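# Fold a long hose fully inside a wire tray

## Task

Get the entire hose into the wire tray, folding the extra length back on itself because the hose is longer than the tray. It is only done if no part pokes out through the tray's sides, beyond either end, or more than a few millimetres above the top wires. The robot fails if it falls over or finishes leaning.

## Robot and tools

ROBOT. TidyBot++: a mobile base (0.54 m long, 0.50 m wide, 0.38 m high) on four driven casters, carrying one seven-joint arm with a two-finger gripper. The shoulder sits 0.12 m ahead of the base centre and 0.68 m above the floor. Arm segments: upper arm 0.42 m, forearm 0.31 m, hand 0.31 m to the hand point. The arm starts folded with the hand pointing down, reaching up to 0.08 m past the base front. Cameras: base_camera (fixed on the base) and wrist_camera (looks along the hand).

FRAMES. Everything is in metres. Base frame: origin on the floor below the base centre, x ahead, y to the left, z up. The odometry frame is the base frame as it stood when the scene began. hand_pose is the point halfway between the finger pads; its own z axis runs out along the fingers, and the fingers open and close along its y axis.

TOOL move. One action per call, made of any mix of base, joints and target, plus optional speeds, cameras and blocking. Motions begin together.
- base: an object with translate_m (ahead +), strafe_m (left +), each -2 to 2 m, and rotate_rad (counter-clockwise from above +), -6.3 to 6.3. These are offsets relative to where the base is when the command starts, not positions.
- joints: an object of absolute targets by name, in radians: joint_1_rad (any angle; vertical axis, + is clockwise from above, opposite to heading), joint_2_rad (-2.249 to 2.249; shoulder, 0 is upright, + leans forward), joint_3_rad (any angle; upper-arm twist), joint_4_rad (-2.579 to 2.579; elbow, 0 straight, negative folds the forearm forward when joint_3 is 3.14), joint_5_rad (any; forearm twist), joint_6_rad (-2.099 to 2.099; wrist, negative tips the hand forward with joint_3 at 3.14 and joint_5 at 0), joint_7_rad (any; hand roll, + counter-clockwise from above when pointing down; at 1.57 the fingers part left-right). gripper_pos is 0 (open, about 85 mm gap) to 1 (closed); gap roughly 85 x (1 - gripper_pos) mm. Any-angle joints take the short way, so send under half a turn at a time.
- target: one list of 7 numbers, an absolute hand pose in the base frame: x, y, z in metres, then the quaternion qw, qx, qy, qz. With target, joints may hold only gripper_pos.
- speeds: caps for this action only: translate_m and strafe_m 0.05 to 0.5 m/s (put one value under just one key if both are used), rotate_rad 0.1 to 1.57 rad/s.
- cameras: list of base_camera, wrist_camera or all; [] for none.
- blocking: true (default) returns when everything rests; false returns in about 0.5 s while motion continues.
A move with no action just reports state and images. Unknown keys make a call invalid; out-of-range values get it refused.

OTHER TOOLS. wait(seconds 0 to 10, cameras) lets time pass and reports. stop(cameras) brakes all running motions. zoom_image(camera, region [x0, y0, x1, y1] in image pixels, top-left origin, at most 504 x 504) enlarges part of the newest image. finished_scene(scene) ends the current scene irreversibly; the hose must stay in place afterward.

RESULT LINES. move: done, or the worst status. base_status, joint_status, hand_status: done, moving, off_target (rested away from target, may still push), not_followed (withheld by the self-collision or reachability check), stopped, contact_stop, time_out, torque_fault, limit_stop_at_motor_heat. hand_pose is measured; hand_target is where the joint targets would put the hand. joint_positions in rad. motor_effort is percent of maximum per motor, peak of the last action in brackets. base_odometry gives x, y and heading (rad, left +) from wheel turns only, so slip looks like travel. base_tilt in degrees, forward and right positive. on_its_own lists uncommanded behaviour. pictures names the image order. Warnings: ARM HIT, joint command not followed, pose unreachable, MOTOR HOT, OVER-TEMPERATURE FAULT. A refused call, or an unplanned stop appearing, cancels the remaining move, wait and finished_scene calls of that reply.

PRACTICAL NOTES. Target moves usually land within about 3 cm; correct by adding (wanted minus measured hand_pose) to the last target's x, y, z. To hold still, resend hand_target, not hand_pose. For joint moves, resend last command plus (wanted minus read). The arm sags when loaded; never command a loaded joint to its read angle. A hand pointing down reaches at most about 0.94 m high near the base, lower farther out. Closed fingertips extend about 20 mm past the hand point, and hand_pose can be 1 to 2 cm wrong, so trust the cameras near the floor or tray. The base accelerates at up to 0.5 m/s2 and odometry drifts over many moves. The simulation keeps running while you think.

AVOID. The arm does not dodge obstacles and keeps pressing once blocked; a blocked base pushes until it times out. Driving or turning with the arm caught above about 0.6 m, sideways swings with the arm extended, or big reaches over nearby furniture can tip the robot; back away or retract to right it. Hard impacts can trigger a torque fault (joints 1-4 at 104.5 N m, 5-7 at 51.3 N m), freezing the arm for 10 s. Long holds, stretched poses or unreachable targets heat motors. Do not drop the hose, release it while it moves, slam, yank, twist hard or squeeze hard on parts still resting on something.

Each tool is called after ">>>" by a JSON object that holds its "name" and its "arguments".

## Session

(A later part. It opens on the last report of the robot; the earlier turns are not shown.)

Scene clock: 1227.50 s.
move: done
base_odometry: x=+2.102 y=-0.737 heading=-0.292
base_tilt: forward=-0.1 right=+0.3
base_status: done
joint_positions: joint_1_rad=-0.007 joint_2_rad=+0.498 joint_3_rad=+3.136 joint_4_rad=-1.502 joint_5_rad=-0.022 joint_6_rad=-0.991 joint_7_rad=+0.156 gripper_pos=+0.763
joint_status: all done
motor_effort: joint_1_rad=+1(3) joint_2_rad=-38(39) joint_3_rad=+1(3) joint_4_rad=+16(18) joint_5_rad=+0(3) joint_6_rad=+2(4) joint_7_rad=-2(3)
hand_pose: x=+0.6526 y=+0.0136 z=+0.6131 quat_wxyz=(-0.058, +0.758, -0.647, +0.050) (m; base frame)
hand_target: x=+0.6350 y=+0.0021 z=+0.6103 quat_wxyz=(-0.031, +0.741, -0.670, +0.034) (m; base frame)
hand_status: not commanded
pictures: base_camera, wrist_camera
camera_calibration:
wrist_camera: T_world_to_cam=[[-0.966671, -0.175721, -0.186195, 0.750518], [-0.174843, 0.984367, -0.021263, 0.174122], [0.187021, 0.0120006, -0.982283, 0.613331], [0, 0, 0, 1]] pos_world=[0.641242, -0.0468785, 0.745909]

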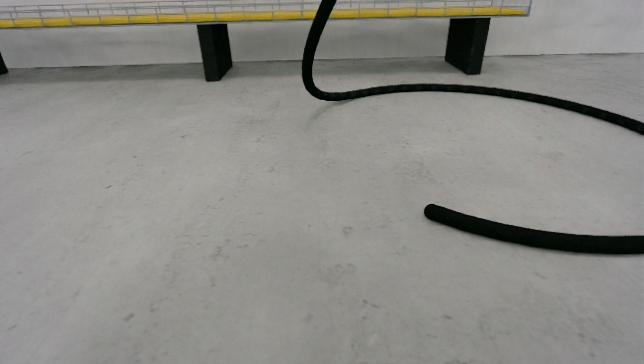

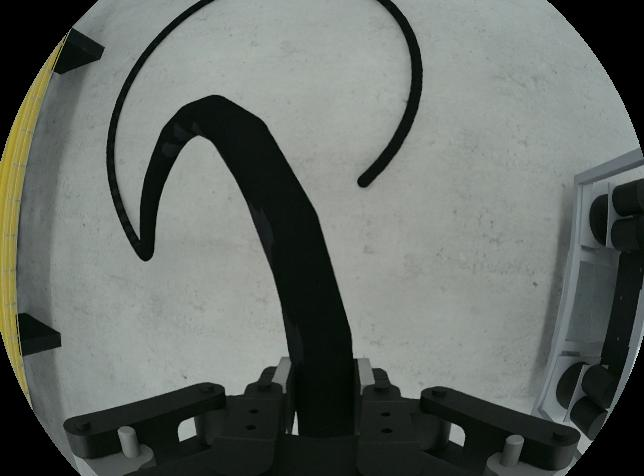

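>>> {"name": "move", "arguments": {"joints": {"joint_1_rad": 0.3, "joint_2_rad": 1.2, "joint_4_rad": -1.1, "joint_6_rad": -0.4, "joint_7_rad": 0.1}, "cameras": []}}

>>> {"name": "move", "arguments": {"joints": {"joint_1_rad": 0.3, "joint_2_rad": 1.74, "joint_4_rad": -0.83, "joint_6_rad": -0.08, "joint_7_rad": 0.1}}}

Scene clock: 1260.10 s.
move: done
base_odometry: x=+2.102 y=-0.737 heading=-0.292
base_tilt: forward=-0.1 right=+0.1
base_status: not commanded
joint_positions: joint_1_rad=+0.283 joint_2_rad=+1.189 joint_3_rad=+3.136 joint_4_rad=-1.130 joint_5_rad=-0.022 joint_6_rad=-0.491 joint_7_rad=+0.156 gripper_pos=+0.763
joint_status: all done
motor_effort: joint_1_rad=+1(3) joint_2_rad=-53(56) joint_3_rad=+0(2) joint_4_rad=+14(17) joint_5_rad=-1(1) joint_6_rad=+4(5) joint_7_rad=-2(3)
hand_pose: x=+0.8147 y=-0.1944 z=+0.3307 quat_wxyz=(-0.096, +0.646, -0.745, +0.134) (m; base frame)
hand_target: x=+0.8454 y=-0.2223 z=+0.3434 quat_wxyz=(-0.122, +0.618, -0.755, +0.182) (m; base frame)
hand_status: not commanded
pictures: none
No camera images: "cameras" was empty.

Scene clock: 1262.13 s.
move: done
base_odometry: x=+2.102 y=-0.737 heading=-0.292
base_tilt: forward=-0.1 right=+0.2
base_status: not commanded
joint_positions: joint_1_rad=+0.283 joint_2_rad=+1.730 joint_3_rad=+3.136 joint_4_rad=-0.858 joint_5_rad=-0.022 joint_6_rad=-0.170 joint_7_rad=+0.156 gripper_pos=+0.763
joint_status: all done
motor_effort: joint_1_rad=+1(2) joint_2_rad=-53(58) joint_3_rad=+0(1) joint_4_rad=+11(15) joint_5_rad=-1(2) joint_6_rad=+5(6) joint_7_rad=-2(3)
hand_pose: x=+0.7901 y=-0.1898 z=+0.0593 quat_wxyz=(-0.108, +0.640, -0.744, +0.158) (m; base frame)
hand_target: x=+0.8187 y=-0.2142 z=+0.0722 quat_wxyz=(-0.135, +0.614, -0.751, +0.202) (m; base frame)
hand_status: not commanded
pictures: base_camera, wrist_camera
camera_calibration:
wrist_camera: T_world_to_cam=[[-0.908984, 0.105387, -0.403288, 0.765282], [0.143437, 0.987507, -0.0652433, 0.138338], [0.391373, -0.117152, -0.912744, -0.144091], [0, 0, 0, 1]] pos_world=[0.73218, -0.234141, 0.186136]

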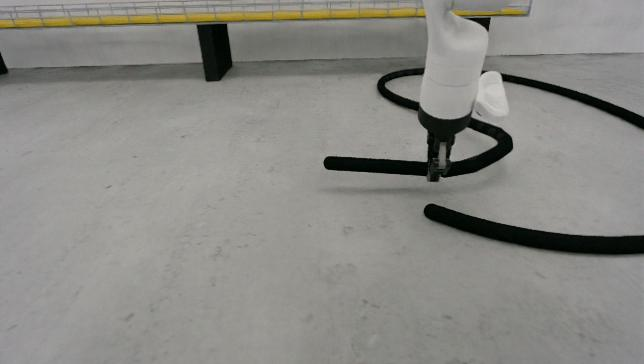

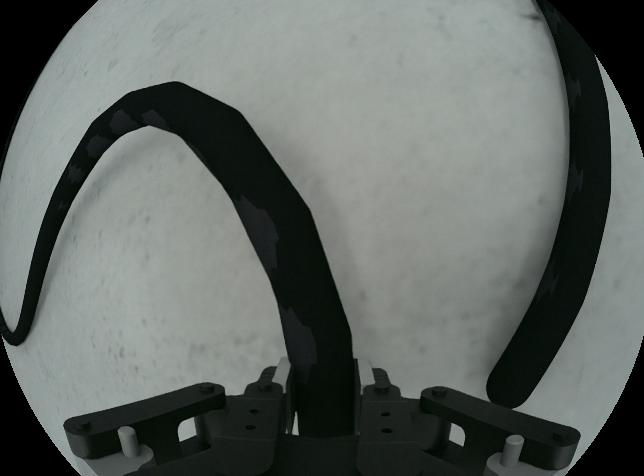

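>>> {"name": "move", "arguments": {"joints": {"joint_1_rad": 0.3, "joint_2_rad": 1.8, "joint_4_rad": -0.8, "joint_6_rad": -0.1, "joint_7_rad": 0.1}, "cameras": []}}

>>> {"name": "move", "arguments": {"joints": {"gripper_pos": 0.6}, "cameras": []}}

>>> {"name": "move", "arguments": {"joints": {"gripper_pos": 0.05}}}

>>> {"name": "move", "arguments": {"joints": {"joint_1_rad": 0.3, "joint_2_rad": 1.3, "joint_4_rad": -1.4, "joint_6_rad": -0.4, "joint_7_rad": 0.3}}}

Scene clock: 1271.47 s.
move: done
base_odometry: x=+2.102 y=-0.737 heading=-0.292
base_tilt: forward=-0.2 right=+0.2
base_status: not commanded
joint_positions: joint_1_rad=+0.283 joint_2_rad=+1.784 joint_3_rad=+3.136 joint_4_rad=-0.822 joint_5_rad=-0.022 joint_6_rad=-0.169 joint_7_rad=+0.156 gripper_pos=+0.763
joint_status: all done
motor_effort: joint_1_rad=+2(2) joint_2_rad=-51(54) joint_3_rad=+0(1) joint_4_rad=+11(12) joint_5_rad=-2(2) joint_6_rad=+4(6) joint_7_rad=-2(3)
hand_pose: x=+0.7764 y=-0.1859 z=+0.0318 quat_wxyz=(-0.103, +0.641, -0.745, +0.150) (m; base frame)
hand_target: x=+0.7930 y=-0.2063 z=+0.0354 quat_wxyz=(-0.122, +0.617, -0.756, +0.182) (m; base frame)
hand_status: not commanded
pictures: none
No camera images: "cameras" was empty.

Scene clock: 1272.20 s.
move: done
base_odometry: x=+2.102 y=-0.737 heading=-0.292
base_tilt: forward=-0.1 right=+0.2
base_status: not commanded
joint_positions: joint_1_rad=+0.285 joint_2_rad=+1.785 joint_3_rad=+3.136 joint_4_rad=-0.821 joint_5_rad=-0.022 joint_6_rad=-0.169 joint_7_rad=+0.155 gripper_pos=+0.600
joint_status: all done
motor_effort: joint_1_rad=+1(2) joint_2_rad=-52(52) joint_3_rad=-1(1) joint_4_rad=+11(12) joint_5_rad=-1(2) joint_6_rad=+4(5) joint_7_rad=-2(2)
hand_pose: x=+0.7765 y=-0.1872 z=+0.0319 quat_wxyz=(-0.103, +0.640, -0.746, +0.151) (m; base frame)
hand_target: x=+0.7930 y=-0.2063 z=+0.0354 quat_wxyz=(-0.122, +0.617, -0.756, +0.182) (m; base frame)
hand_status: not commanded
pictures: none
No camera images: "cameras" was empty.

Scene clock: 1273.03 s.
move: done
base_odometry: x=+2.102 y=-0.737 heading=-0.292
base_tilt: forward=-0.2 right=+0.1
base_status: not commanded
joint_positions: joint_1_rad=+0.290 joint_2_rad=+1.784 joint_3_rad=+3.136 joint_4_rad=-0.818 joint_5_rad=-0.022 joint_6_rad=-0.169 joint_7_rad=+0.149 gripper_pos=+0.050
joint_status: all done
motor_effort: joint_1_rad=-1(2) joint_2_rad=-49(52) joint_3_rad=+0(1) joint_4_rad=+9(12) joint_5_rad=-1(2) joint_6_rad=+3(4) joint_7_rad=-1(2)
hand_pose: x=+0.7775 y=-0.1912 z=+0.0332 quat_wxyz=(-0.104, +0.636, -0.749, +0.152) (m; base frame)
hand_target: x=+0.7930 y=-0.2063 z=+0.0354 quat_wxyz=(-0.122, +0.617, -0.756, +0.182) (m; base frame)
hand_status: not commanded
pictures: base_camera, wrist_camera
camera_calibration:
wrist_camera: T_world_to_cam=[[-0.912153, 0.120154, -0.391841, 0.748307], [0.156075, 0.985859, -0.0610164, 0.129478], [0.378968, -0.116813, -0.918008, -0.153156], [0, 0, 0, 1]] pos_world=[0.720404, -0.23545, 0.160519]

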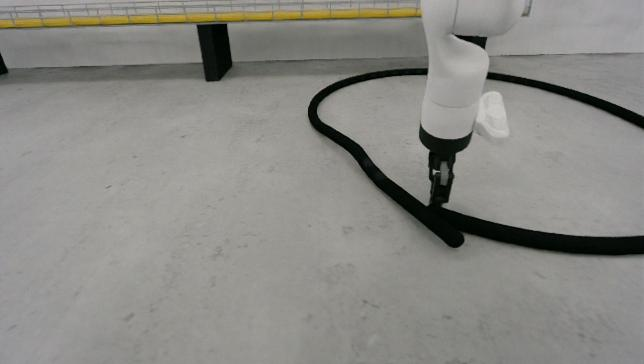

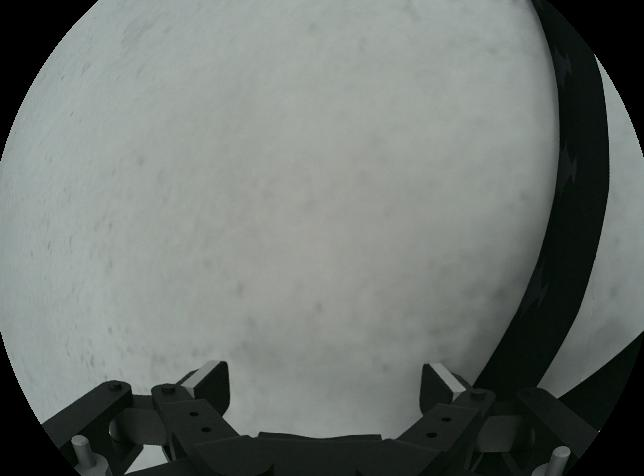

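Scene clock: 1274.87 s.
move: done
base_odometry: x=+2.102 y=-0.737 heading=-0.292
base_tilt: forward=-0.1 right=+0.1
base_status: not commanded
joint_positions: joint_1_rad=+0.290 joint_2_rad=+1.287 joint_3_rad=+3.136 joint_4_rad=-1.380 joint_5_rad=-0.022 joint_6_rad=-0.318 joint_7_rad=+0.247 gripper_pos=+0.050
joint_status: all done
motor_effort: joint_1_rad=+0(2) joint_2_rad=-46(51) joint_3_rad=-1(1) joint_4_rad=+7(11) joint_5_rad=+0(1) joint_6_rad=+1(4) joint_7_rad=-1(2)
hand_pose: x=+0.6918 y=-0.1638 z=+0.2123 quat_wxyz=(-0.044, +0.683, -0.727, +0.064) (m; base frame)
hand_target: x=+0.6477 y=-0.1611 z=+0.1991 quat_wxyz=(-0.010, +0.707, -0.707, +0.018) (m; base frame)
hand_status: not commanded
pictures: base_camera, wrist_camera
camera_calibration:
wrist_camera: T_world_to_cam=[[-0.981506, 0.0369797, -0.187823, 0.728112], [0.0458676, 0.998013, -0.0431959, 0.20129], [0.185853, -0.0510121, -0.981253, 0.204693], [0, 0, 0, 1]] pos_world=[0.667372, -0.217374, 0.346307]

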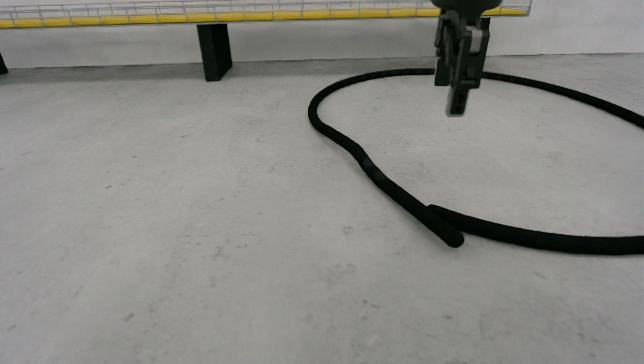

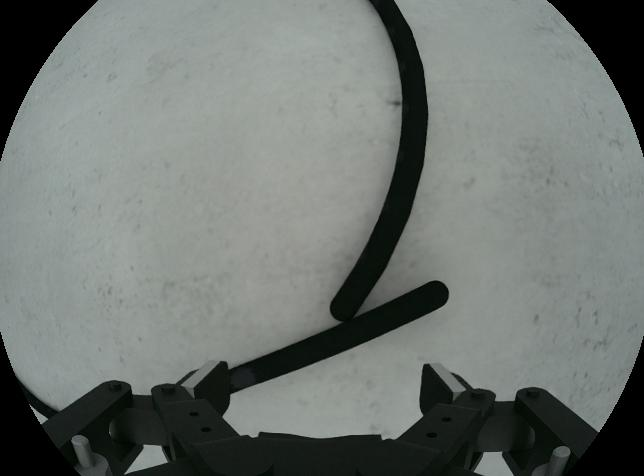

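>>> {"name": "move", "arguments": {"joints": {"joint_1_rad": 0.505, "joint_2_rad": 1.55, "joint_4_rad": -1.03, "joint_6_rad": -0.54, "joint_7_rad": 0.3}}}

Scene clock: 1290.07 s.
move: done
base_odometry: x=+2.102 y=-0.737 heading=-0.292
base_tilt: forward=-0.1 right=+0.2
base_status: not commanded
joint_positions: joint_1_rad=+0.502 joint_2_rad=+1.523 joint_3_rad=+3.137 joint_4_rad=-1.051 joint_5_rad=-0.022 joint_6_rad=-0.458 joint_7_rad=+0.248 gripper_pos=+0.050
joint_status: all done
motor_effort: joint_1_rad=-1(4) joint_2_rad=-48(51) joint_3_rad=+0(2) joint_4_rad=+9(10) joint_5_rad=+0(1) joint_6_rad=+1(2) joint_7_rad=+0(2)
hand_pose: x=+0.6689 y=-0.2935 z=+0.1275 quat_wxyz=(-0.029, +0.603, -0.796, +0.047) (m; base frame)
hand_target: x=+0.6406 y=-0.2858 z=+0.1133 quat_wxyz=(-0.005, +0.631, -0.776, +0.010) (m; base frame)
hand_status: not commanded
pictures: base_camera, wrist_camera
camera_calibration:
wrist_camera: T_world_to_cam=[[-0.958764, 0.244988, -0.144059, 0.734744], [0.251667, 0.967354, -0.0298431, 0.179743], [0.132045, -0.0648675, -0.989119, 0.152073], [0, 0, 0, 1]] pos_world=[0.63913, -0.344014, 0.261629]

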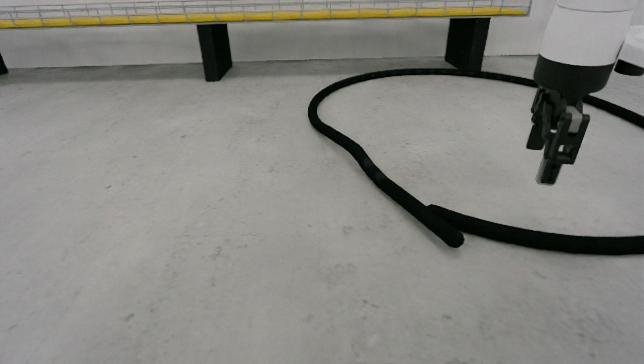

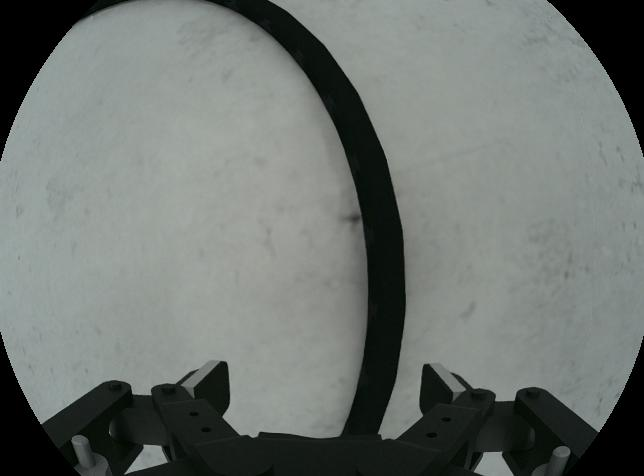

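>>> {"name": "move", "arguments": {"joints": {"joint_1_rad": 0.51, "joint_2_rad": 1.79, "joint_4_rad": -0.76, "joint_6_rad": -0.6, "joint_7_rad": 0.1}}}

Scene clock: 1295.87 s.
move: done
base_odometry: x=+2.102 y=-0.737 heading=-0.292
base_tilt: forward=-0.2 right=+0.2
base_status: not commanded
joint_positions: joint_1_rad=+0.502 joint_2_rad=+1.770 joint_3_rad=+3.137 joint_4_rad=-0.778 joint_5_rad=-0.022 joint_6_rad=-0.521 joint_7_rad=+0.152 gripper_pos=+0.050
joint_status: all done
motor_effort: joint_1_rad=+0(1) joint_2_rad=-48(52) joint_3_rad=-1(1) joint_4_rad=+9(10) joint_5_rad=+0(1) joint_6_rad=+1(2) joint_7_rad=-1(2)
hand_pose: x=+0.6584 y=-0.2877 z=+0.0279 quat_wxyz=(-0.023, +0.565, -0.825, +0.029) (m; base frame)
hand_target: x=+0.6292 y=-0.2829 z=+0.0181 quat_wxyz=(+0.001, +0.548, -0.836, -0.004) (m; base frame)
hand_status: not commanded
pictures: base_camera, wrist_camera
camera_calibration:
wrist_camera: T_world_to_cam=[[-0.93423, 0.33951, -0.109305, 0.719004], [0.342839, 0.939309, -0.0126782, 0.105195], [0.098367, -0.0493184, -0.993927, 0.0820848], [0, 0, 0, 1]] pos_world=[0.627575, -0.338871, 0.161511]

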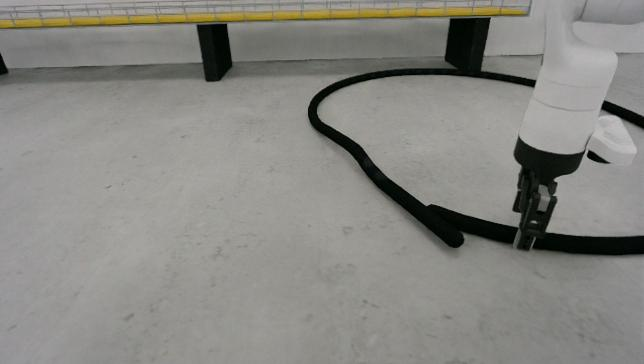

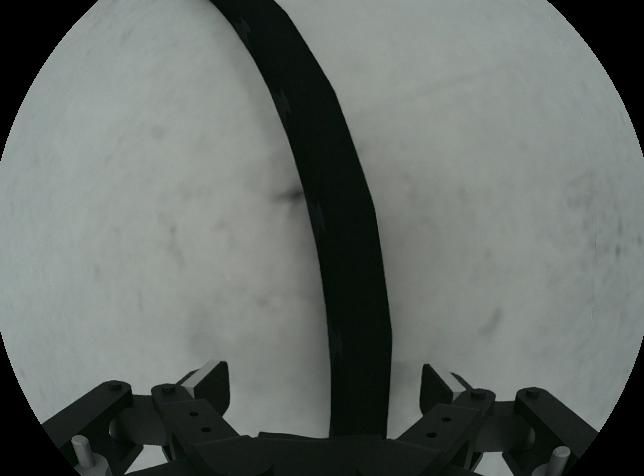

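>>> {"name": "move", "arguments": {"joints": {"gripper_pos": 0.93}, "cameras": []}}

>>> {"name": "move", "arguments": {"joints": {"joint_1_rad": 0.3, "joint_2_rad": 1.3, "joint_4_rad": -1.3, "joint_6_rad": -0.5, "joint_7_rad": 0.1}, "cameras": []}}

>>> {"name": "move", "arguments": {"joints": {"joint_1_rad": 0.0, "joint_2_rad": 0.85, "joint_4_rad": -1.83, "joint_6_rad": -0.48, "joint_7_rad": 0.0}}}

Scene clock: 1303.77 s.
move: off_target
base_odometry: x=+2.102 y=-0.737 heading=-0.292
base_tilt: forward=-0.1 right=+0.2
base_status: not commanded
joint_positions: joint_1_rad=+0.502 joint_2_rad=+1.769 joint_3_rad=+3.137 joint_4_rad=-0.777 joint_5_rad=-0.022 joint_6_rad=-0.527 joint_7_rad=+0.152 gripper_pos=+0.768
joint_status: gripper_pos off_target (ended at +0.768, target +0.930)
motor_effort: joint_1_rad=+0(1) joint_2_rad=-48(49) joint_3_rad=+0(1) joint_4_rad=+9(10) joint_5_rad=+0(1) joint_6_rad=+1(2) joint_7_rad=-1(1)
hand_pose: x=+0.6575 y=-0.2872 z=+0.0284 quat_wxyz=(-0.022, +0.565, -0.825, +0.027) (m; base frame)
hand_target: x=+0.6292 y=-0.2829 z=+0.0181 quat_wxyz=(+0.001, +0.548, -0.836, -0.004) (m; base frame)
hand_status: not commanded
pictures: none
No camera images: "cameras" was empty.

Scene clock: 1305.53 s.
move: done
base_odometry: x=+2.102 y=-0.737 heading=-0.292
base_tilt: forward=-0.1 right=+0.2
base_status: not commanded
joint_positions: joint_1_rad=+0.311 joint_2_rad=+1.293 joint_3_rad=+3.137 joint_4_rad=-1.282 joint_5_rad=-0.022 joint_6_rad=-0.527 joint_7_rad=+0.152 gripper_pos=+0.768
joint_status: all done
motor_effort: joint_1_rad=-1(3) joint_2_rad=-48(53) joint_3_rad=+0(1) joint_4_rad=+8(10) joint_5_rad=+0(1) joint_6_rad=+1(2) joint_7_rad=+0(2)
hand_pose: x=+0.6789 y=-0.1715 z=+0.2210 quat_wxyz=(-0.017, +0.642, -0.766, +0.012) (m; base frame)
hand_target: x=+0.6742 y=-0.1693 z=+0.2140 quat_wxyz=(-0.012, +0.633, -0.774, +0.017) (m; base frame)
hand_status: not commanded
pictures: none
No camera images: "cameras" was empty.

Scene clock: 1307.27 s.
move: done
base_odometry: x=+2.102 y=-0.738 heading=-0.292
base_tilt: forward=-0.2 right=+0.1
base_status: not commanded
joint_positions: joint_1_rad=+0.014 joint_2_rad=+0.849 joint_3_rad=+3.137 joint_4_rad=-1.812 joint_5_rad=-0.022 joint_6_rad=-0.527 joint_7_rad=+0.053 gripper_pos=+0.768
joint_status: all done
motor_effort: joint_1_rad=-1(3) joint_2_rad=-38(51) joint_3_rad=-1(2) joint_4_rad=+7(9) joint_5_rad=+0(1) joint_6_rad=-1(1) joint_7_rad=+0(2)
hand_pose: x=+0.5653 y=+0.0011 z=+0.3699 quat_wxyz=(+0.011, +0.715, -0.698, -0.022) (m; base frame)
hand_target: x=+0.5694 y=+0.0022 z=+0.3668 quat_wxyz=(+0.006, +0.707, -0.707, -0.007) (m; base frame)
hand_status: not commanded
pictures: base_camera, wrist_camera
camera_calibration:
wrist_camera: T_world_to_cam=[[-0.998909, -0.0451709, 0.0118096, 0.563487], [-0.0451704, 0.998979, 0.00030505, 0.0846301], [-0.0118113, -0.000228727, -0.99993, 0.509883], [0, 0, 0, 1]] pos_world=[0.572718, -0.0589739, 0.503167]

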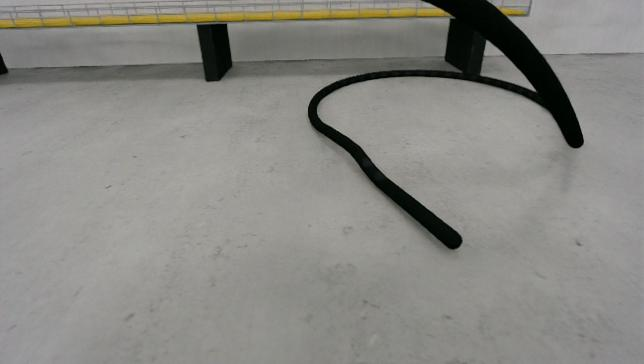

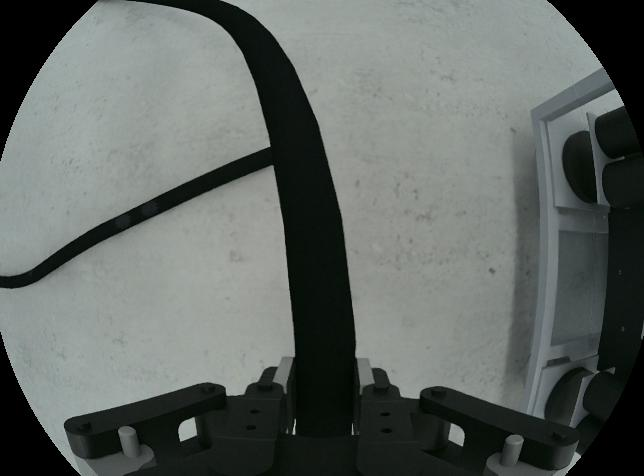

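>>> {"name": "move", "arguments": {"base": {"strafe_m": 0.75}, "joints": {"joint_2_rad": 0.6, "joint_4_rad": -1.85, "joint_6_rad": -0.69}, "speeds": {"strafe_m": 0.35}}}

Scene clock: 1315.97 s.
move: done
base_odometry: x=+2.318 y=-0.019 heading=-0.292
base_tilt: forward=-0.2 right=+0.2
base_status: done
joint_positions: joint_1_rad=+0.005 joint_2_rad=+0.596 joint_3_rad=+3.139 joint_4_rad=-1.836 joint_5_rad=-0.022 joint_6_rad=-0.615 joint_7_rad=+0.050 gripper_pos=+0.768
joint_status: all done
motor_effort: joint_1_rad=-2(4) joint_2_rad=-36(41) joint_3_rad=-1(2) joint_4_rad=+11(12) joint_5_rad=+0(1) joint_6_rad=+1(2) joint_7_rad=+0(1)
hand_pose: x=+0.5897 y=+0.0043 z=+0.4820 quat_wxyz=(-0.038, +0.717, -0.696, +0.029) (m; base frame)
hand_target: x=+0.5575 y=+0.0021 z=+0.4757 quat_wxyz=(-0.001, +0.708, -0.707, +0.000) (m; base frame)
hand_status: not commanded
pictures: base_camera, wrist_camera
camera_calibration:
wrist_camera: T_world_to_cam=[[-0.99016, -0.0500384, -0.13069, 0.650295], [-0.0494272, 0.998746, -0.00791829, 0.0890144], [0.130922, -0.00138074, -0.991392, 0.533907], [0, 0, 0, 1]] pos_world=[0.578395, -0.0556259, 0.615003]

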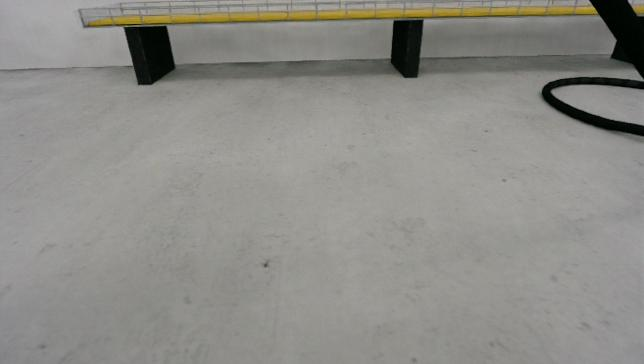

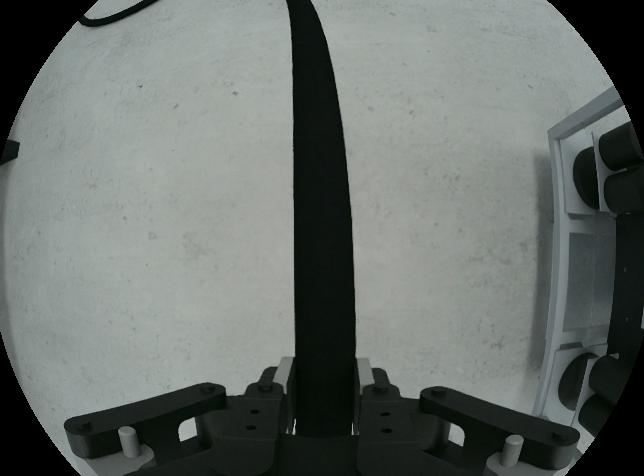

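>>> {"name": "move", "arguments": {"base": {"translate_m": 0.95}, "speeds": {"translate_m": 0.35}}}

Scene clock: 1325.97 s.
move: done
base_odometry: x=+3.228 y=-0.293 heading=-0.291
base_tilt: forward=-0.1 right=+0.1
base_status: done
joint_positions: joint_1_rad=+0.005 joint_2_rad=+0.595 joint_3_rad=+3.139 joint_4_rad=-1.843 joint_5_rad=-0.022 joint_6_rad=-0.620 joint_7_rad=+0.043 gripper_pos=+0.768
joint_status: not commanded
motor_effort: joint_1_rad=-2(2) joint_2_rad=-35(37) joint_3_rad=-1(2) joint_4_rad=+12(13) joint_5_rad=+1(2) joint_6_rad=+1(2) joint_7_rad=+0(1)
hand_pose: x=+0.5846 y=+0.0043 z=+0.4805 quat_wxyz=(-0.035, +0.714, -0.698, +0.025) (m; base frame)
hand_target: x=+0.5575 y=+0.0021 z=+0.4757 quat_wxyz=(-0.001, +0.708, -0.707, +0.000) (m; base frame)
hand_status: not commanded
pictures: base_camera, wrist_camera
camera_calibration:
wrist_camera: T_world_to_cam=[[-0.991868, -0.043426, -0.119631, 0.640662], [-0.0429339, 0.999056, -0.00668943, 0.0843171], [0.119809, -0.00149881, -0.992796, 0.540336], [0, 0, 0, 1]] pos_world=[0.574335, -0.0556062, 0.613651]

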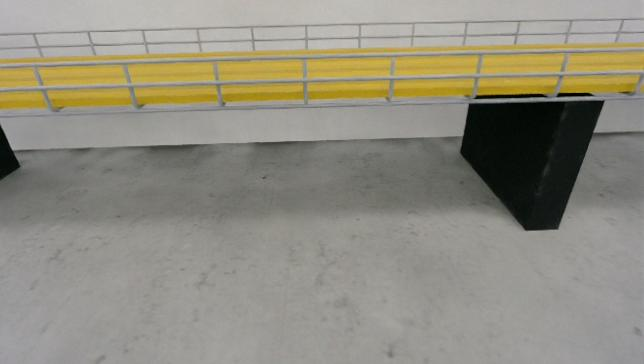

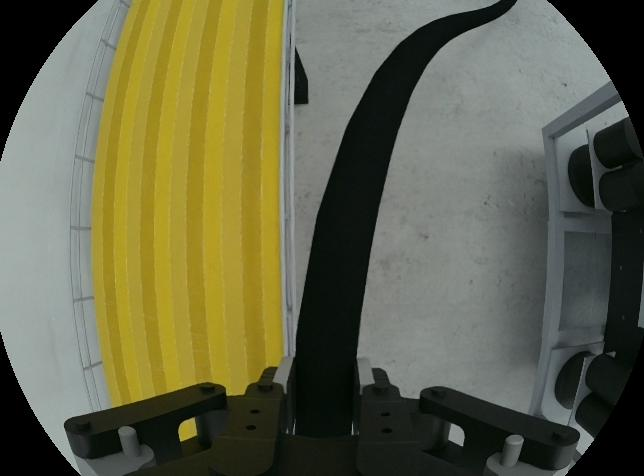

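>>> {"name": "move", "arguments": {"base": {"translate_m": 0.21}, "cameras": []}}

>>> {"name": "move", "arguments": {"base": {"strafe_m": 0.4}, "joints": {"joint_2_rad": 0.7, "joint_4_rad": -1.8, "joint_6_rad": -0.66}, "speeds": {"strafe_m": 0.25}}}

Scene clock: 1332.97 s.
move: done
base_odometry: x=+3.429 y=-0.353 heading=-0.291
base_tilt: forward=-0.1 right=+0.2
base_status: done
joint_positions: joint_1_rad=+0.005 joint_2_rad=+0.596 joint_3_rad=+3.139 joint_4_rad=-1.848 joint_5_rad=-0.022 joint_6_rad=-0.623 joint_7_rad=+0.042 gripper_pos=+0.768
joint_status: not commanded
motor_effort: joint_1_rad=-2(4) joint_2_rad=-36(38) joint_3_rad=-1(2) joint_4_rad=+12(13) joint_5_rad=+1(2) joint_6_rad=+2(2) joint_7_rad=+2(2)
hand_pose: x=+0.5800 y=+0.0043 z=+0.4786 quat_wxyz=(-0.031, +0.714, -0.699, +0.021) (m; base frame)
hand_target: x=+0.5575 y=+0.0021 z=+0.4757 quat_wxyz=(-0.001, +0.708, -0.707, +0.000) (m; base frame)
hand_status: not commanded
pictures: none
No camera images: "cameras" was empty.

Scene clock: 1335.40 s.
move: done
base_odometry: x=+3.544 y=+0.031 heading=-0.291
base_tilt: forward=-0.1 right=+0.2
base_status: done
joint_positions: joint_1_rad=+0.006 joint_2_rad=+0.697 joint_3_rad=+3.141 joint_4_rad=-1.827 joint_5_rad=-0.022 joint_6_rad=-0.623 joint_7_rad=+0.042 gripper_pos=+0.768
joint_status: all done
motor_effort: joint_1_rad=-2(5) joint_2_rad=-37(40) joint_3_rad=-2(3) joint_4_rad=+10(12) joint_5_rad=+1(2) joint_6_rad=+1(2) joint_7_rad=+1(1)
hand_pose: x=+0.5693 y=+0.0030 z=+0.4370 quat_wxyz=(-0.003, +0.714, -0.700, -0.007) (m; base frame)
hand_target: x=+0.5724 y=+0.0021 z=+0.4405 quat_wxyz=(+0.006, +0.707, -0.707, -0.007) (m; base frame)
hand_status: not commanded
pictures: base_camera, wrist_camera
camera_calibration:
wrist_camera: T_world_to_cam=[[-0.998767, -0.0398268, -0.0296251, 0.584819], [-0.0397423, 0.999204, -0.00343519, 0.0814523], [0.0297383, -0.00225359, -0.999555, 0.55315], [0, 0, 0, 1]] pos_world=[0.570886, -0.0568494, 0.570509]

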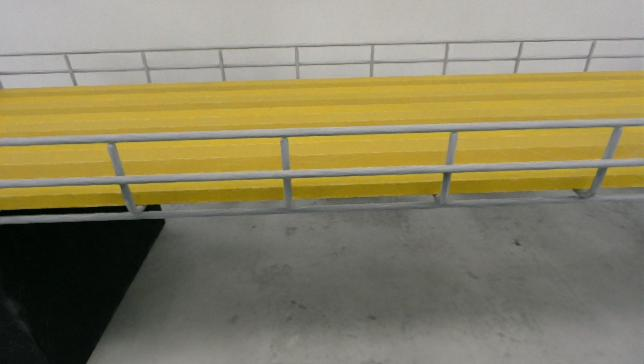

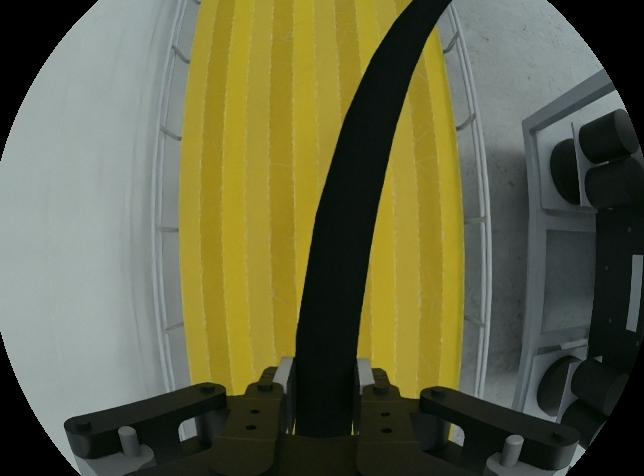

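>>> {"name": "move", "arguments": {"base": {"strafe_m": 0.1, "translate_m": 0.04}, "joints": {"joint_2_rad": 0.97, "joint_4_rad": -1.80, "joint_6_rad": -0.40}}}

Scene clock: 1343.77 s.
move: done
base_odometry: x=+3.611 y=+0.115 heading=-0.290
base_tilt: forward=-0.2 right=+0.2
base_status: done
joint_positions: joint_1_rad=+0.001 joint_2_rad=+0.955 joint_3_rad=+3.146 joint_4_rad=-1.824 joint_5_rad=-0.022 joint_6_rad=-0.485 joint_7_rad=+0.042 gripper_pos=+0.768
joint_status: all done
motor_effort: joint_1_rad=-2(6) joint_2_rad=-38(41) joint_3_rad=-2(4) joint_4_rad=+5(11) joint_5_rad=+1(1) joint_6_rad=+0(1) joint_7_rad=+0(1)
hand_pose: x=+0.5357 y=+0.0016 z=+0.3217 quat_wxyz=(+0.041, +0.712, -0.699, -0.046) (m; base frame)
hand_target: x=+0.5714 y=+0.0022 z=+0.3156 quat_wxyz=(+0.010, +0.707, -0.707, -0.011) (m; base frame)
hand_status: not commanded
pictures: base_camera, wrist_camera
camera_calibration:
wrist_camera: T_world_to_cam=[[-0.995344, -0.0397625, 0.0877977, 0.508193], [-0.0403767, 0.999171, -0.00523094, 0.0820404], [-0.0875169, -0.00875157, -0.996125, 0.500682], [0, 0, 0, 1]] pos_world=[0.552958, -0.0573836, 0.454553]

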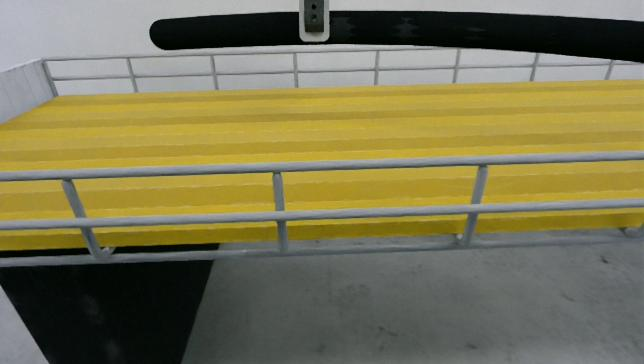

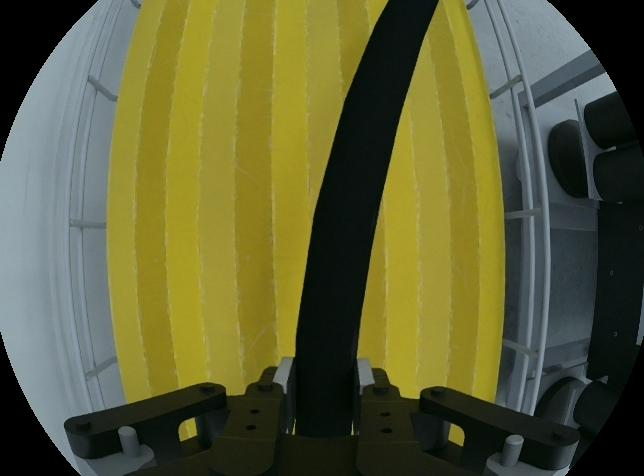

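>>> {"name": "move", "arguments": {"base": {"strafe_m": 0.09, "translate_m": 0.05}, "joints": {"joint_2_rad": 1.05, "joint_4_rad": -1.73, "joint_6_rad": -0.3}, "cameras": []}}

>>> {"name": "move", "arguments": {"joints": {"joint_2_rad": 1.18, "joint_4_rad": -1.66, "joint_6_rad": -0.24}}}

Scene clock: 1354.30 s.
move: done
base_odometry: x=+3.684 y=+0.187 heading=-0.290
base_tilt: forward=-0.1 right=+0.1
base_status: done
joint_positions: joint_1_rad=+0.004 joint_2_rad=+1.040 joint_3_rad=+3.148 joint_4_rad=-1.756 joint_5_rad=-0.022 joint_6_rad=-0.388 joint_7_rad=+0.040 gripper_pos=+0.768
joint_status: all done
motor_effort: joint_1_rad=-2(8) joint_2_rad=-41(43) joint_3_rad=-2(6) joint_4_rad=+6(8) joint_5_rad=+1(1) joint_6_rad=+1(2) joint_7_rad=+1(2)
hand_pose: x=+0.5753 y=-0.0018 z=+0.2881 quat_wxyz=(+0.014, +0.711, -0.703, -0.016) (m; base frame)
hand_target: x=+0.6143 y=+0.0023 z=+0.2864 quat_wxyz=(-0.022, +0.707, -0.707, +0.021) (m; base frame)
hand_status: not commanded
pictures: none
No camera images: "cameras" was empty.

Scene clock: 1355.30 s.
move: off_target
base_odometry: x=+3.684 y=+0.187 heading=-0.290
base_tilt: forward=-0.1 right=+0.1
base_status: not commanded
joint_positions: joint_1_rad=+0.005 joint_2_rad=+1.132 joint_3_rad=+3.148 joint_4_rad=-1.701 joint_5_rad=-0.022 joint_6_rad=-0.344 joint_7_rad=+0.039 gripper_pos=+0.768
joint_status: joint_2_rad off_target (ended at +1.132, target +1.180); joint_4_rad off_target (ended at -1.701, target -1.660); joint_6_rad off_target (ended at -0.344, target -0.240)
motor_effort: joint_1_rad=-3(5) joint_2_rad=-32(42) joint_3_rad=-3(4) joint_4_rad=+12(13) joint_5_rad=+0(1) joint_6_rad=+10(11) joint_7_rad=+1(2)
hand_pose: x=+0.5841 y=-0.0028 z=+0.2497 quat_wxyz=(+0.012, +0.711, -0.703, -0.013) (m; base frame)
hand_target: x=+0.6206 y=+0.0023 z=+0.2312 quat_wxyz=(-0.022, +0.707, -0.707, +0.021) (m; base frame)
hand_status: not commanded
pictures: base_camera, wrist_camera
camera_calibration:
wrist_camera: T_world_to_cam=[[-0.99948, -0.0322347, 0.00110517, 0.586557], [-0.0322472, 0.999378, -0.0142737, 0.0854801], [-0.00064438, -0.0143019, -0.999898, 0.383354], [0, 0, 0, 1]] pos_world=[0.589255, -0.0610368, 0.383887]

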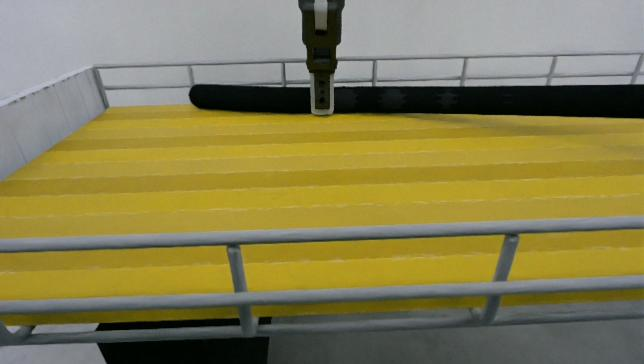

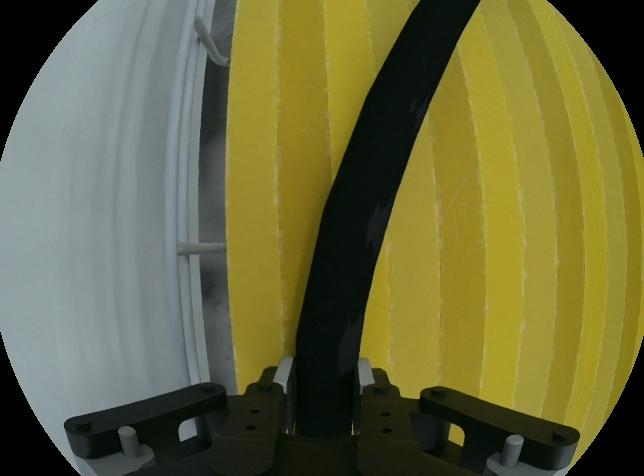

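>>> {"name": "move", "arguments": {"joints": {"gripper_pos": 0.65}}}

Scene clock: 1360.73 s.
move: done
base_odometry: x=+3.684 y=+0.187 heading=-0.290
base_tilt: forward=-0.1 right=+0.1
base_status: not commanded
joint_positions: joint_1_rad=+0.005 joint_2_rad=+1.140 joint_3_rad=+3.148 joint_4_rad=-1.695 joint_5_rad=-0.022 joint_6_rad=-0.330 joint_7_rad=+0.039 gripper_pos=+0.650
joint_status: all done
motor_effort: joint_1_rad=-1(4) joint_2_rad=-36(40) joint_3_rad=-1(3) joint_4_rad=+11(14) joint_5_rad=+0(1) joint_6_rad=+7(12) joint_7_rad=+0(1)
hand_pose: x=+0.5888 y=-0.0023 z=+0.2465 quat_wxyz=(+0.008, +0.711, -0.703, -0.009) (m; base frame)
hand_target: x=+0.6206 y=+0.0023 z=+0.2312 quat_wxyz=(-0.022, +0.707, -0.707, +0.021) (m; base frame)
hand_status: not commanded
pictures: base_camera, wrist_camera
camera_calibration:
wrist_camera: T_world_to_cam=[[-0.9994, -0.0327756, -0.011155, 0.594266], [-0.0326129, 0.999363, -0.0144639, 0.0854447], [0.011622, -0.0140914, -0.999833, 0.372909], [0, 0, 0, 1]] pos_world=[0.592363, -0.060658, 0.380712]

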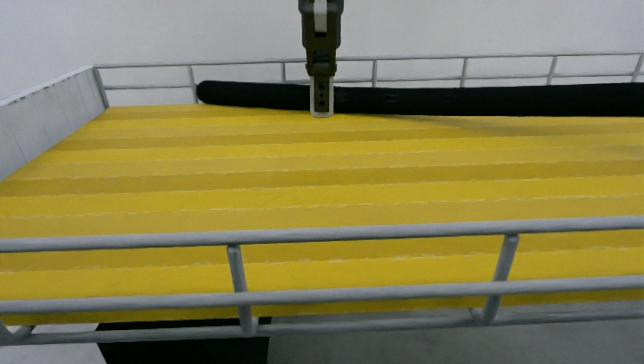

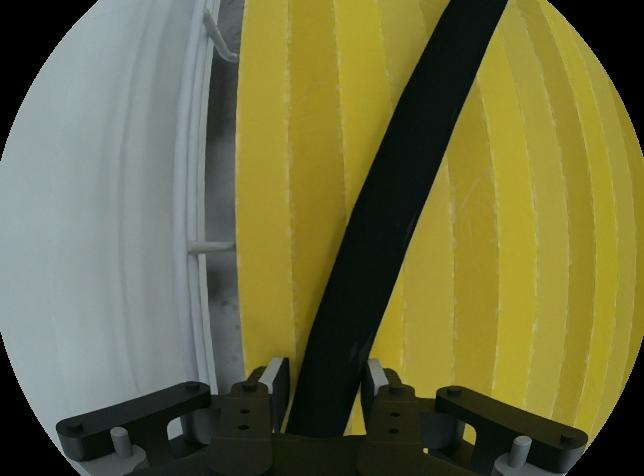

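>>> {"name": "move", "arguments": {"joints": {"gripper_pos": 0.1, "joint_7_rad": -0.3}}}

>>> {"name": "move", "arguments": {"joints": {"joint_2_rad": 0.92, "joint_4_rad": -1.83, "joint_6_rad": -0.42}}}

>>> {"name": "move", "arguments": {"joints": {"joint_2_rad": 0.4, "joint_4_rad": -1.6, "joint_6_rad": -1.05, "joint_7_rad": 0.0}}}

Scene clock: 1366.30 s.
move: done
base_odometry: x=+3.684 y=+0.187 heading=-0.290
base_tilt: forward=-0.1 right=+0.1
base_status: not commanded
joint_positions: joint_1_rad=+0.003 joint_2_rad=+1.144 joint_3_rad=+3.139 joint_4_rad=-1.711 joint_5_rad=-0.022 joint_6_rad=-0.329 joint_7_rad=-0.259 gripper_pos=+0.100
joint_status: all done
motor_effort: joint_1_rad=+1(2) joint_2_rad=-36(40) joint_3_rad=+1(3) joint_4_rad=+12(19) joint_5_rad=+0(1) joint_6_rad=+8(14) joint_7_rad=-1(1)
hand_pose: x=+0.5780 y=+0.0037 z=+0.2437 quat_wxyz=(+0.014, +0.601, -0.799, -0.016) (m; base frame)
hand_target: x=+0.6206 y=+0.0023 z=+0.2312 quat_wxyz=(-0.025, +0.593, -0.804, +0.018) (m; base frame)
hand_status: not commanded
pictures: base_camera, wrist_camera
camera_calibration:
wrist_camera: T_world_to_cam=[[-0.966517, 0.256482, 0.00782918, 0.55898], [0.256301, 0.966412, -0.0189109, -0.0867493], [-0.0124165, -0.0162711, -0.999791, 0.384164], [0, 0, 0, 1]] pos_world=[0.567268, -0.0532821, 0.378067]

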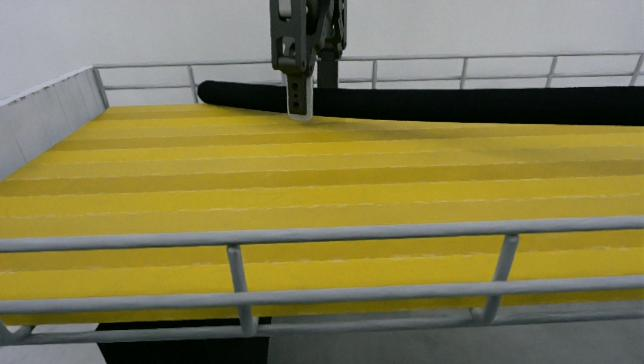

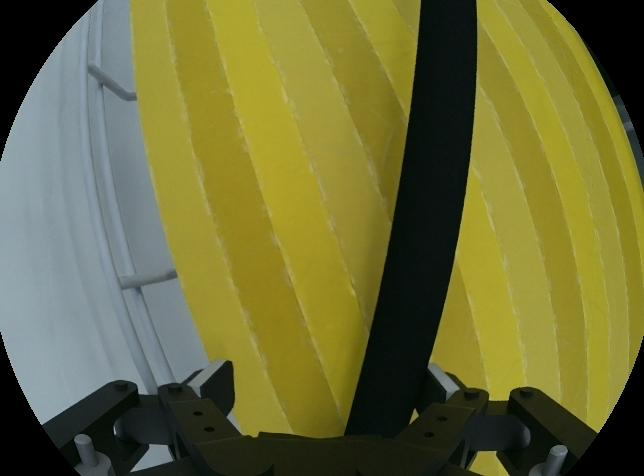

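Scene clock: 1367.90 s.
move: done
base_odometry: x=+3.684 y=+0.187 heading=-0.290
base_tilt: forward=-0.1 right=+0.2
base_status: not commanded
joint_positions: joint_1_rad=+0.003 joint_2_rad=+0.901 joint_3_rad=+3.139 joint_4_rad=-1.812 joint_5_rad=-0.022 joint_6_rad=-0.342 joint_7_rad=-0.259 gripper_pos=+0.100
joint_status: all done
motor_effort: joint_1_rad=-1(1) joint_2_rad=-38(47) joint_3_rad=+0(1) joint_4_rad=+6(13) joint_5_rad=+0(1) joint_6_rad=+0(8) joint_7_rad=-1(1)
hand_pose: x=+0.6060 y=+0.0036 z=+0.3468 quat_wxyz=(-0.037, +0.601, -0.798, +0.022) (m; base frame)
hand_target: x=+0.5649 y=+0.0022 z=+0.3350 quat_wxyz=(+0.011, +0.594, -0.804, -0.009) (m; base frame)
hand_status: not commanded
pictures: base_camera, wrist_camera
camera_calibration:
wrist_camera: T_world_to_cam=[[-0.95978, 0.256168, -0.114891, 0.623667], [0.256336, 0.966493, 0.0135686, -0.103212], [0.114517, -0.0164278, -0.993285, 0.40843], [0, 0, 0, 1]] pos_world=[0.578268, -0.0533006, 0.478742]

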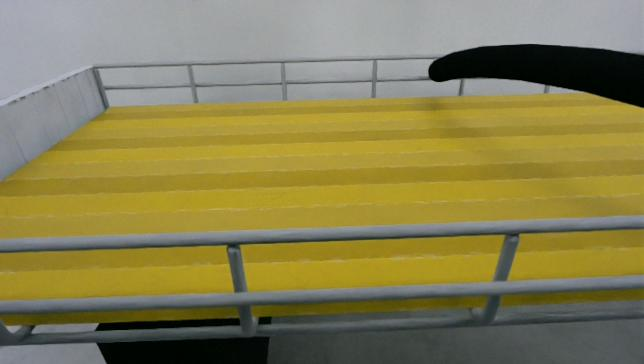

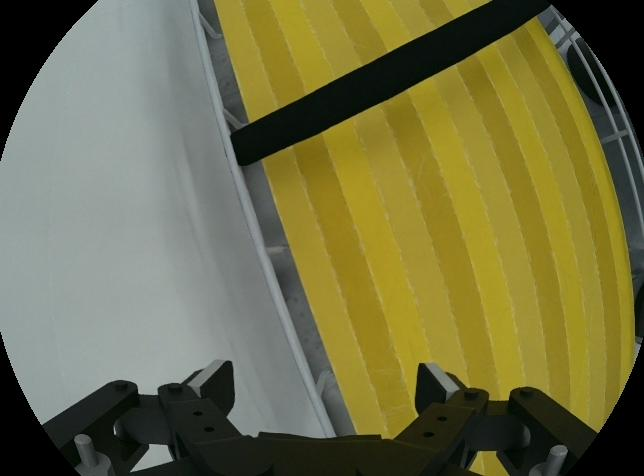

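Scene clock: 1369.97 s.
move: done
base_odometry: x=+3.684 y=+0.187 heading=-0.290
base_tilt: forward=-0.1 right=+0.2
base_status: not commanded
joint_positions: joint_1_rad=+0.003 joint_2_rad=+0.388 joint_3_rad=+3.139 joint_4_rad=-1.619 joint_5_rad=-0.022 joint_6_rad=-0.967 joint_7_rad=-0.053 gripper_pos=+0.100
joint_status: all done
motor_effort: joint_1_rad=-1(1) joint_2_rad=-32(41) joint_3_rad=+0(1) joint_4_rad=+15(15) joint_5_rad=+0(1) joint_6_rad=+1(2) joint_7_rad=+0(2)
hand_pose: x=+0.6149 y=+0.0067 z=+0.6318 quat_wxyz=(-0.067, +0.682, -0.727, +0.050) (m; base frame)
hand_target: x=+0.5971 y=+0.0021 z=+0.6285 quat_wxyz=(-0.033, +0.707, -0.706, +0.032) (m; base frame)
hand_status: not commanded
pictures: base_camera, wrist_camera
camera_calibration:
wrist_camera: T_world_to_cam=[[-0.978754, 0.0449377, -0.200051, 0.731102], [0.0439983, 0.99899, 0.0091417, 0.0207769], [0.20026, 0.000145578, -0.979743, 0.62914], [0, 0, 0, 1]] pos_world=[0.588664, -0.0537016, 0.762463]

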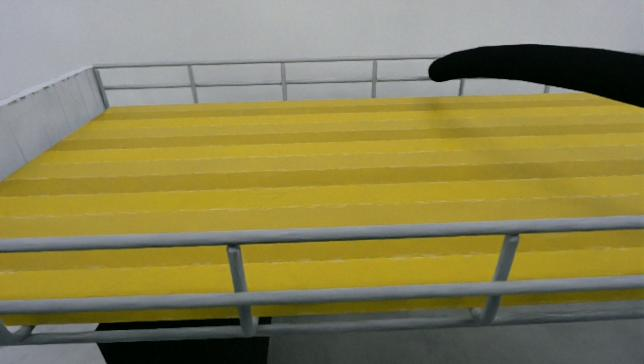

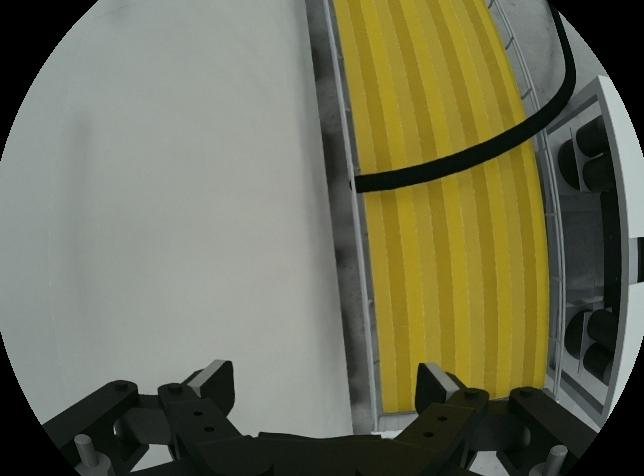

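>>> {"name": "move", "arguments": {"base": {"translate_m": -0.2}, "cameras": []}}

>>> {"name": "move", "arguments": {"base": {"strafe_m": 0.15}, "joints": {"joint_1_rad": 0.56, "joint_2_rad": 0.5, "joint_4_rad": -1.6, "joint_6_rad": -1.05, "joint_7_rad": -0.75}}}

Scene clock: 1395.90 s.
move: done
base_odometry: x=+3.492 y=+0.245 heading=-0.290
base_tilt: forward=-0.2 right=+0.2
base_status: done
joint_positions: joint_1_rad=+0.002 joint_2_rad=+0.384 joint_3_rad=+3.139 joint_4_rad=-1.615 joint_5_rad=-0.022 joint_6_rad=-0.976 joint_7_rad=-0.052 gripper_pos=+0.100
joint_status: not commanded
motor_effort: joint_1_rad=-1(2) joint_2_rad=-31(35) joint_3_rad=+0(1) joint_4_rad=+15(16) joint_5_rad=+0(1) joint_6_rad=+1(2) joint_7_rad=+0(1)
hand_pose: x=+0.6142 y=+0.0068 z=+0.6346 quat_wxyz=(-0.067, +0.682, -0.727, +0.050) (m; base frame)
hand_target: x=+0.5971 y=+0.0021 z=+0.6285 quat_wxyz=(-0.033, +0.707, -0.706, +0.032) (m; base frame)
hand_status: not commanded
pictures: none
No camera images: "cameras" was empty.

Scene clock: 1398.03 s.
move: done
base_odometry: x=+3.535 y=+0.389 heading=-0.290
base_tilt: forward=-0.1 right=+0.2
base_status: done
joint_positions: joint_1_rad=+0.554 joint_2_rad=+0.473 joint_3_rad=+3.138 joint_4_rad=-1.615 joint_5_rad=-0.022 joint_6_rad=-0.976 joint_7_rad=-0.696 gripper_pos=+0.100
joint_status: all done
motor_effort: joint_1_rad=+0(4) joint_2_rad=-33(34) joint_3_rad=+0(3) joint_4_rad=+13(16) joint_5_rad=+0(1) joint_6_rad=+1(2) joint_7_rad=+0(2)
hand_pose: x=+0.5397 y=-0.2497 z=+0.5906 quat_wxyz=(-0.036, +0.156, -0.987, +0.018) (m; base frame)
hand_target: x=+0.5187 y=-0.2481 z=+0.5811 quat_wxyz=(+0.003, +0.131, -0.991, -0.003) (m; base frame)
hand_status: not commanded
pictures: base_camera, wrist_camera
camera_calibration:
wrist_camera: T_world_to_cam=[[-0.323708, 0.942591, -0.0820635, 0.461694], [0.943425, 0.328144, 0.0476567, -0.395018], [0.0718494, -0.0619938, -0.995487, 0.667007], [0, 0, 0, 1]] pos_world=[0.4742, -0.264216, 0.72071]

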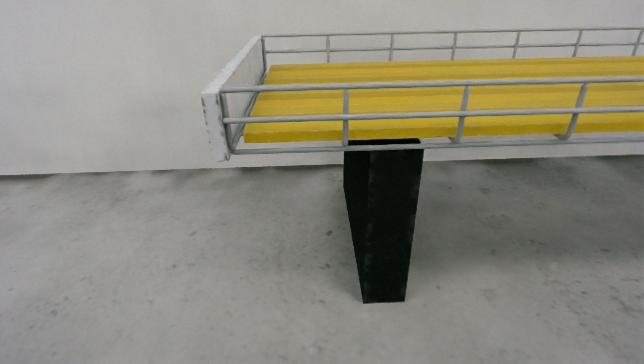

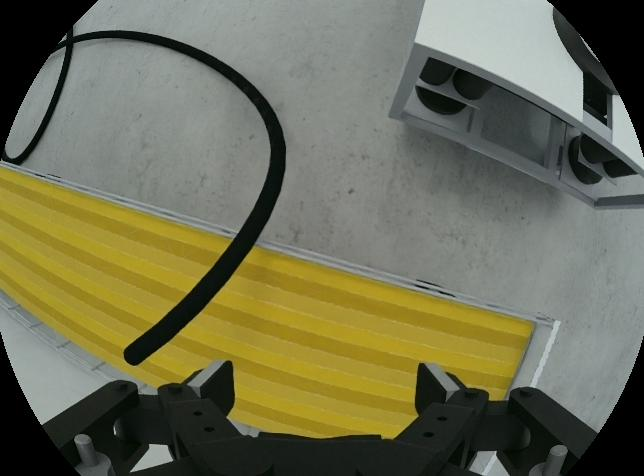

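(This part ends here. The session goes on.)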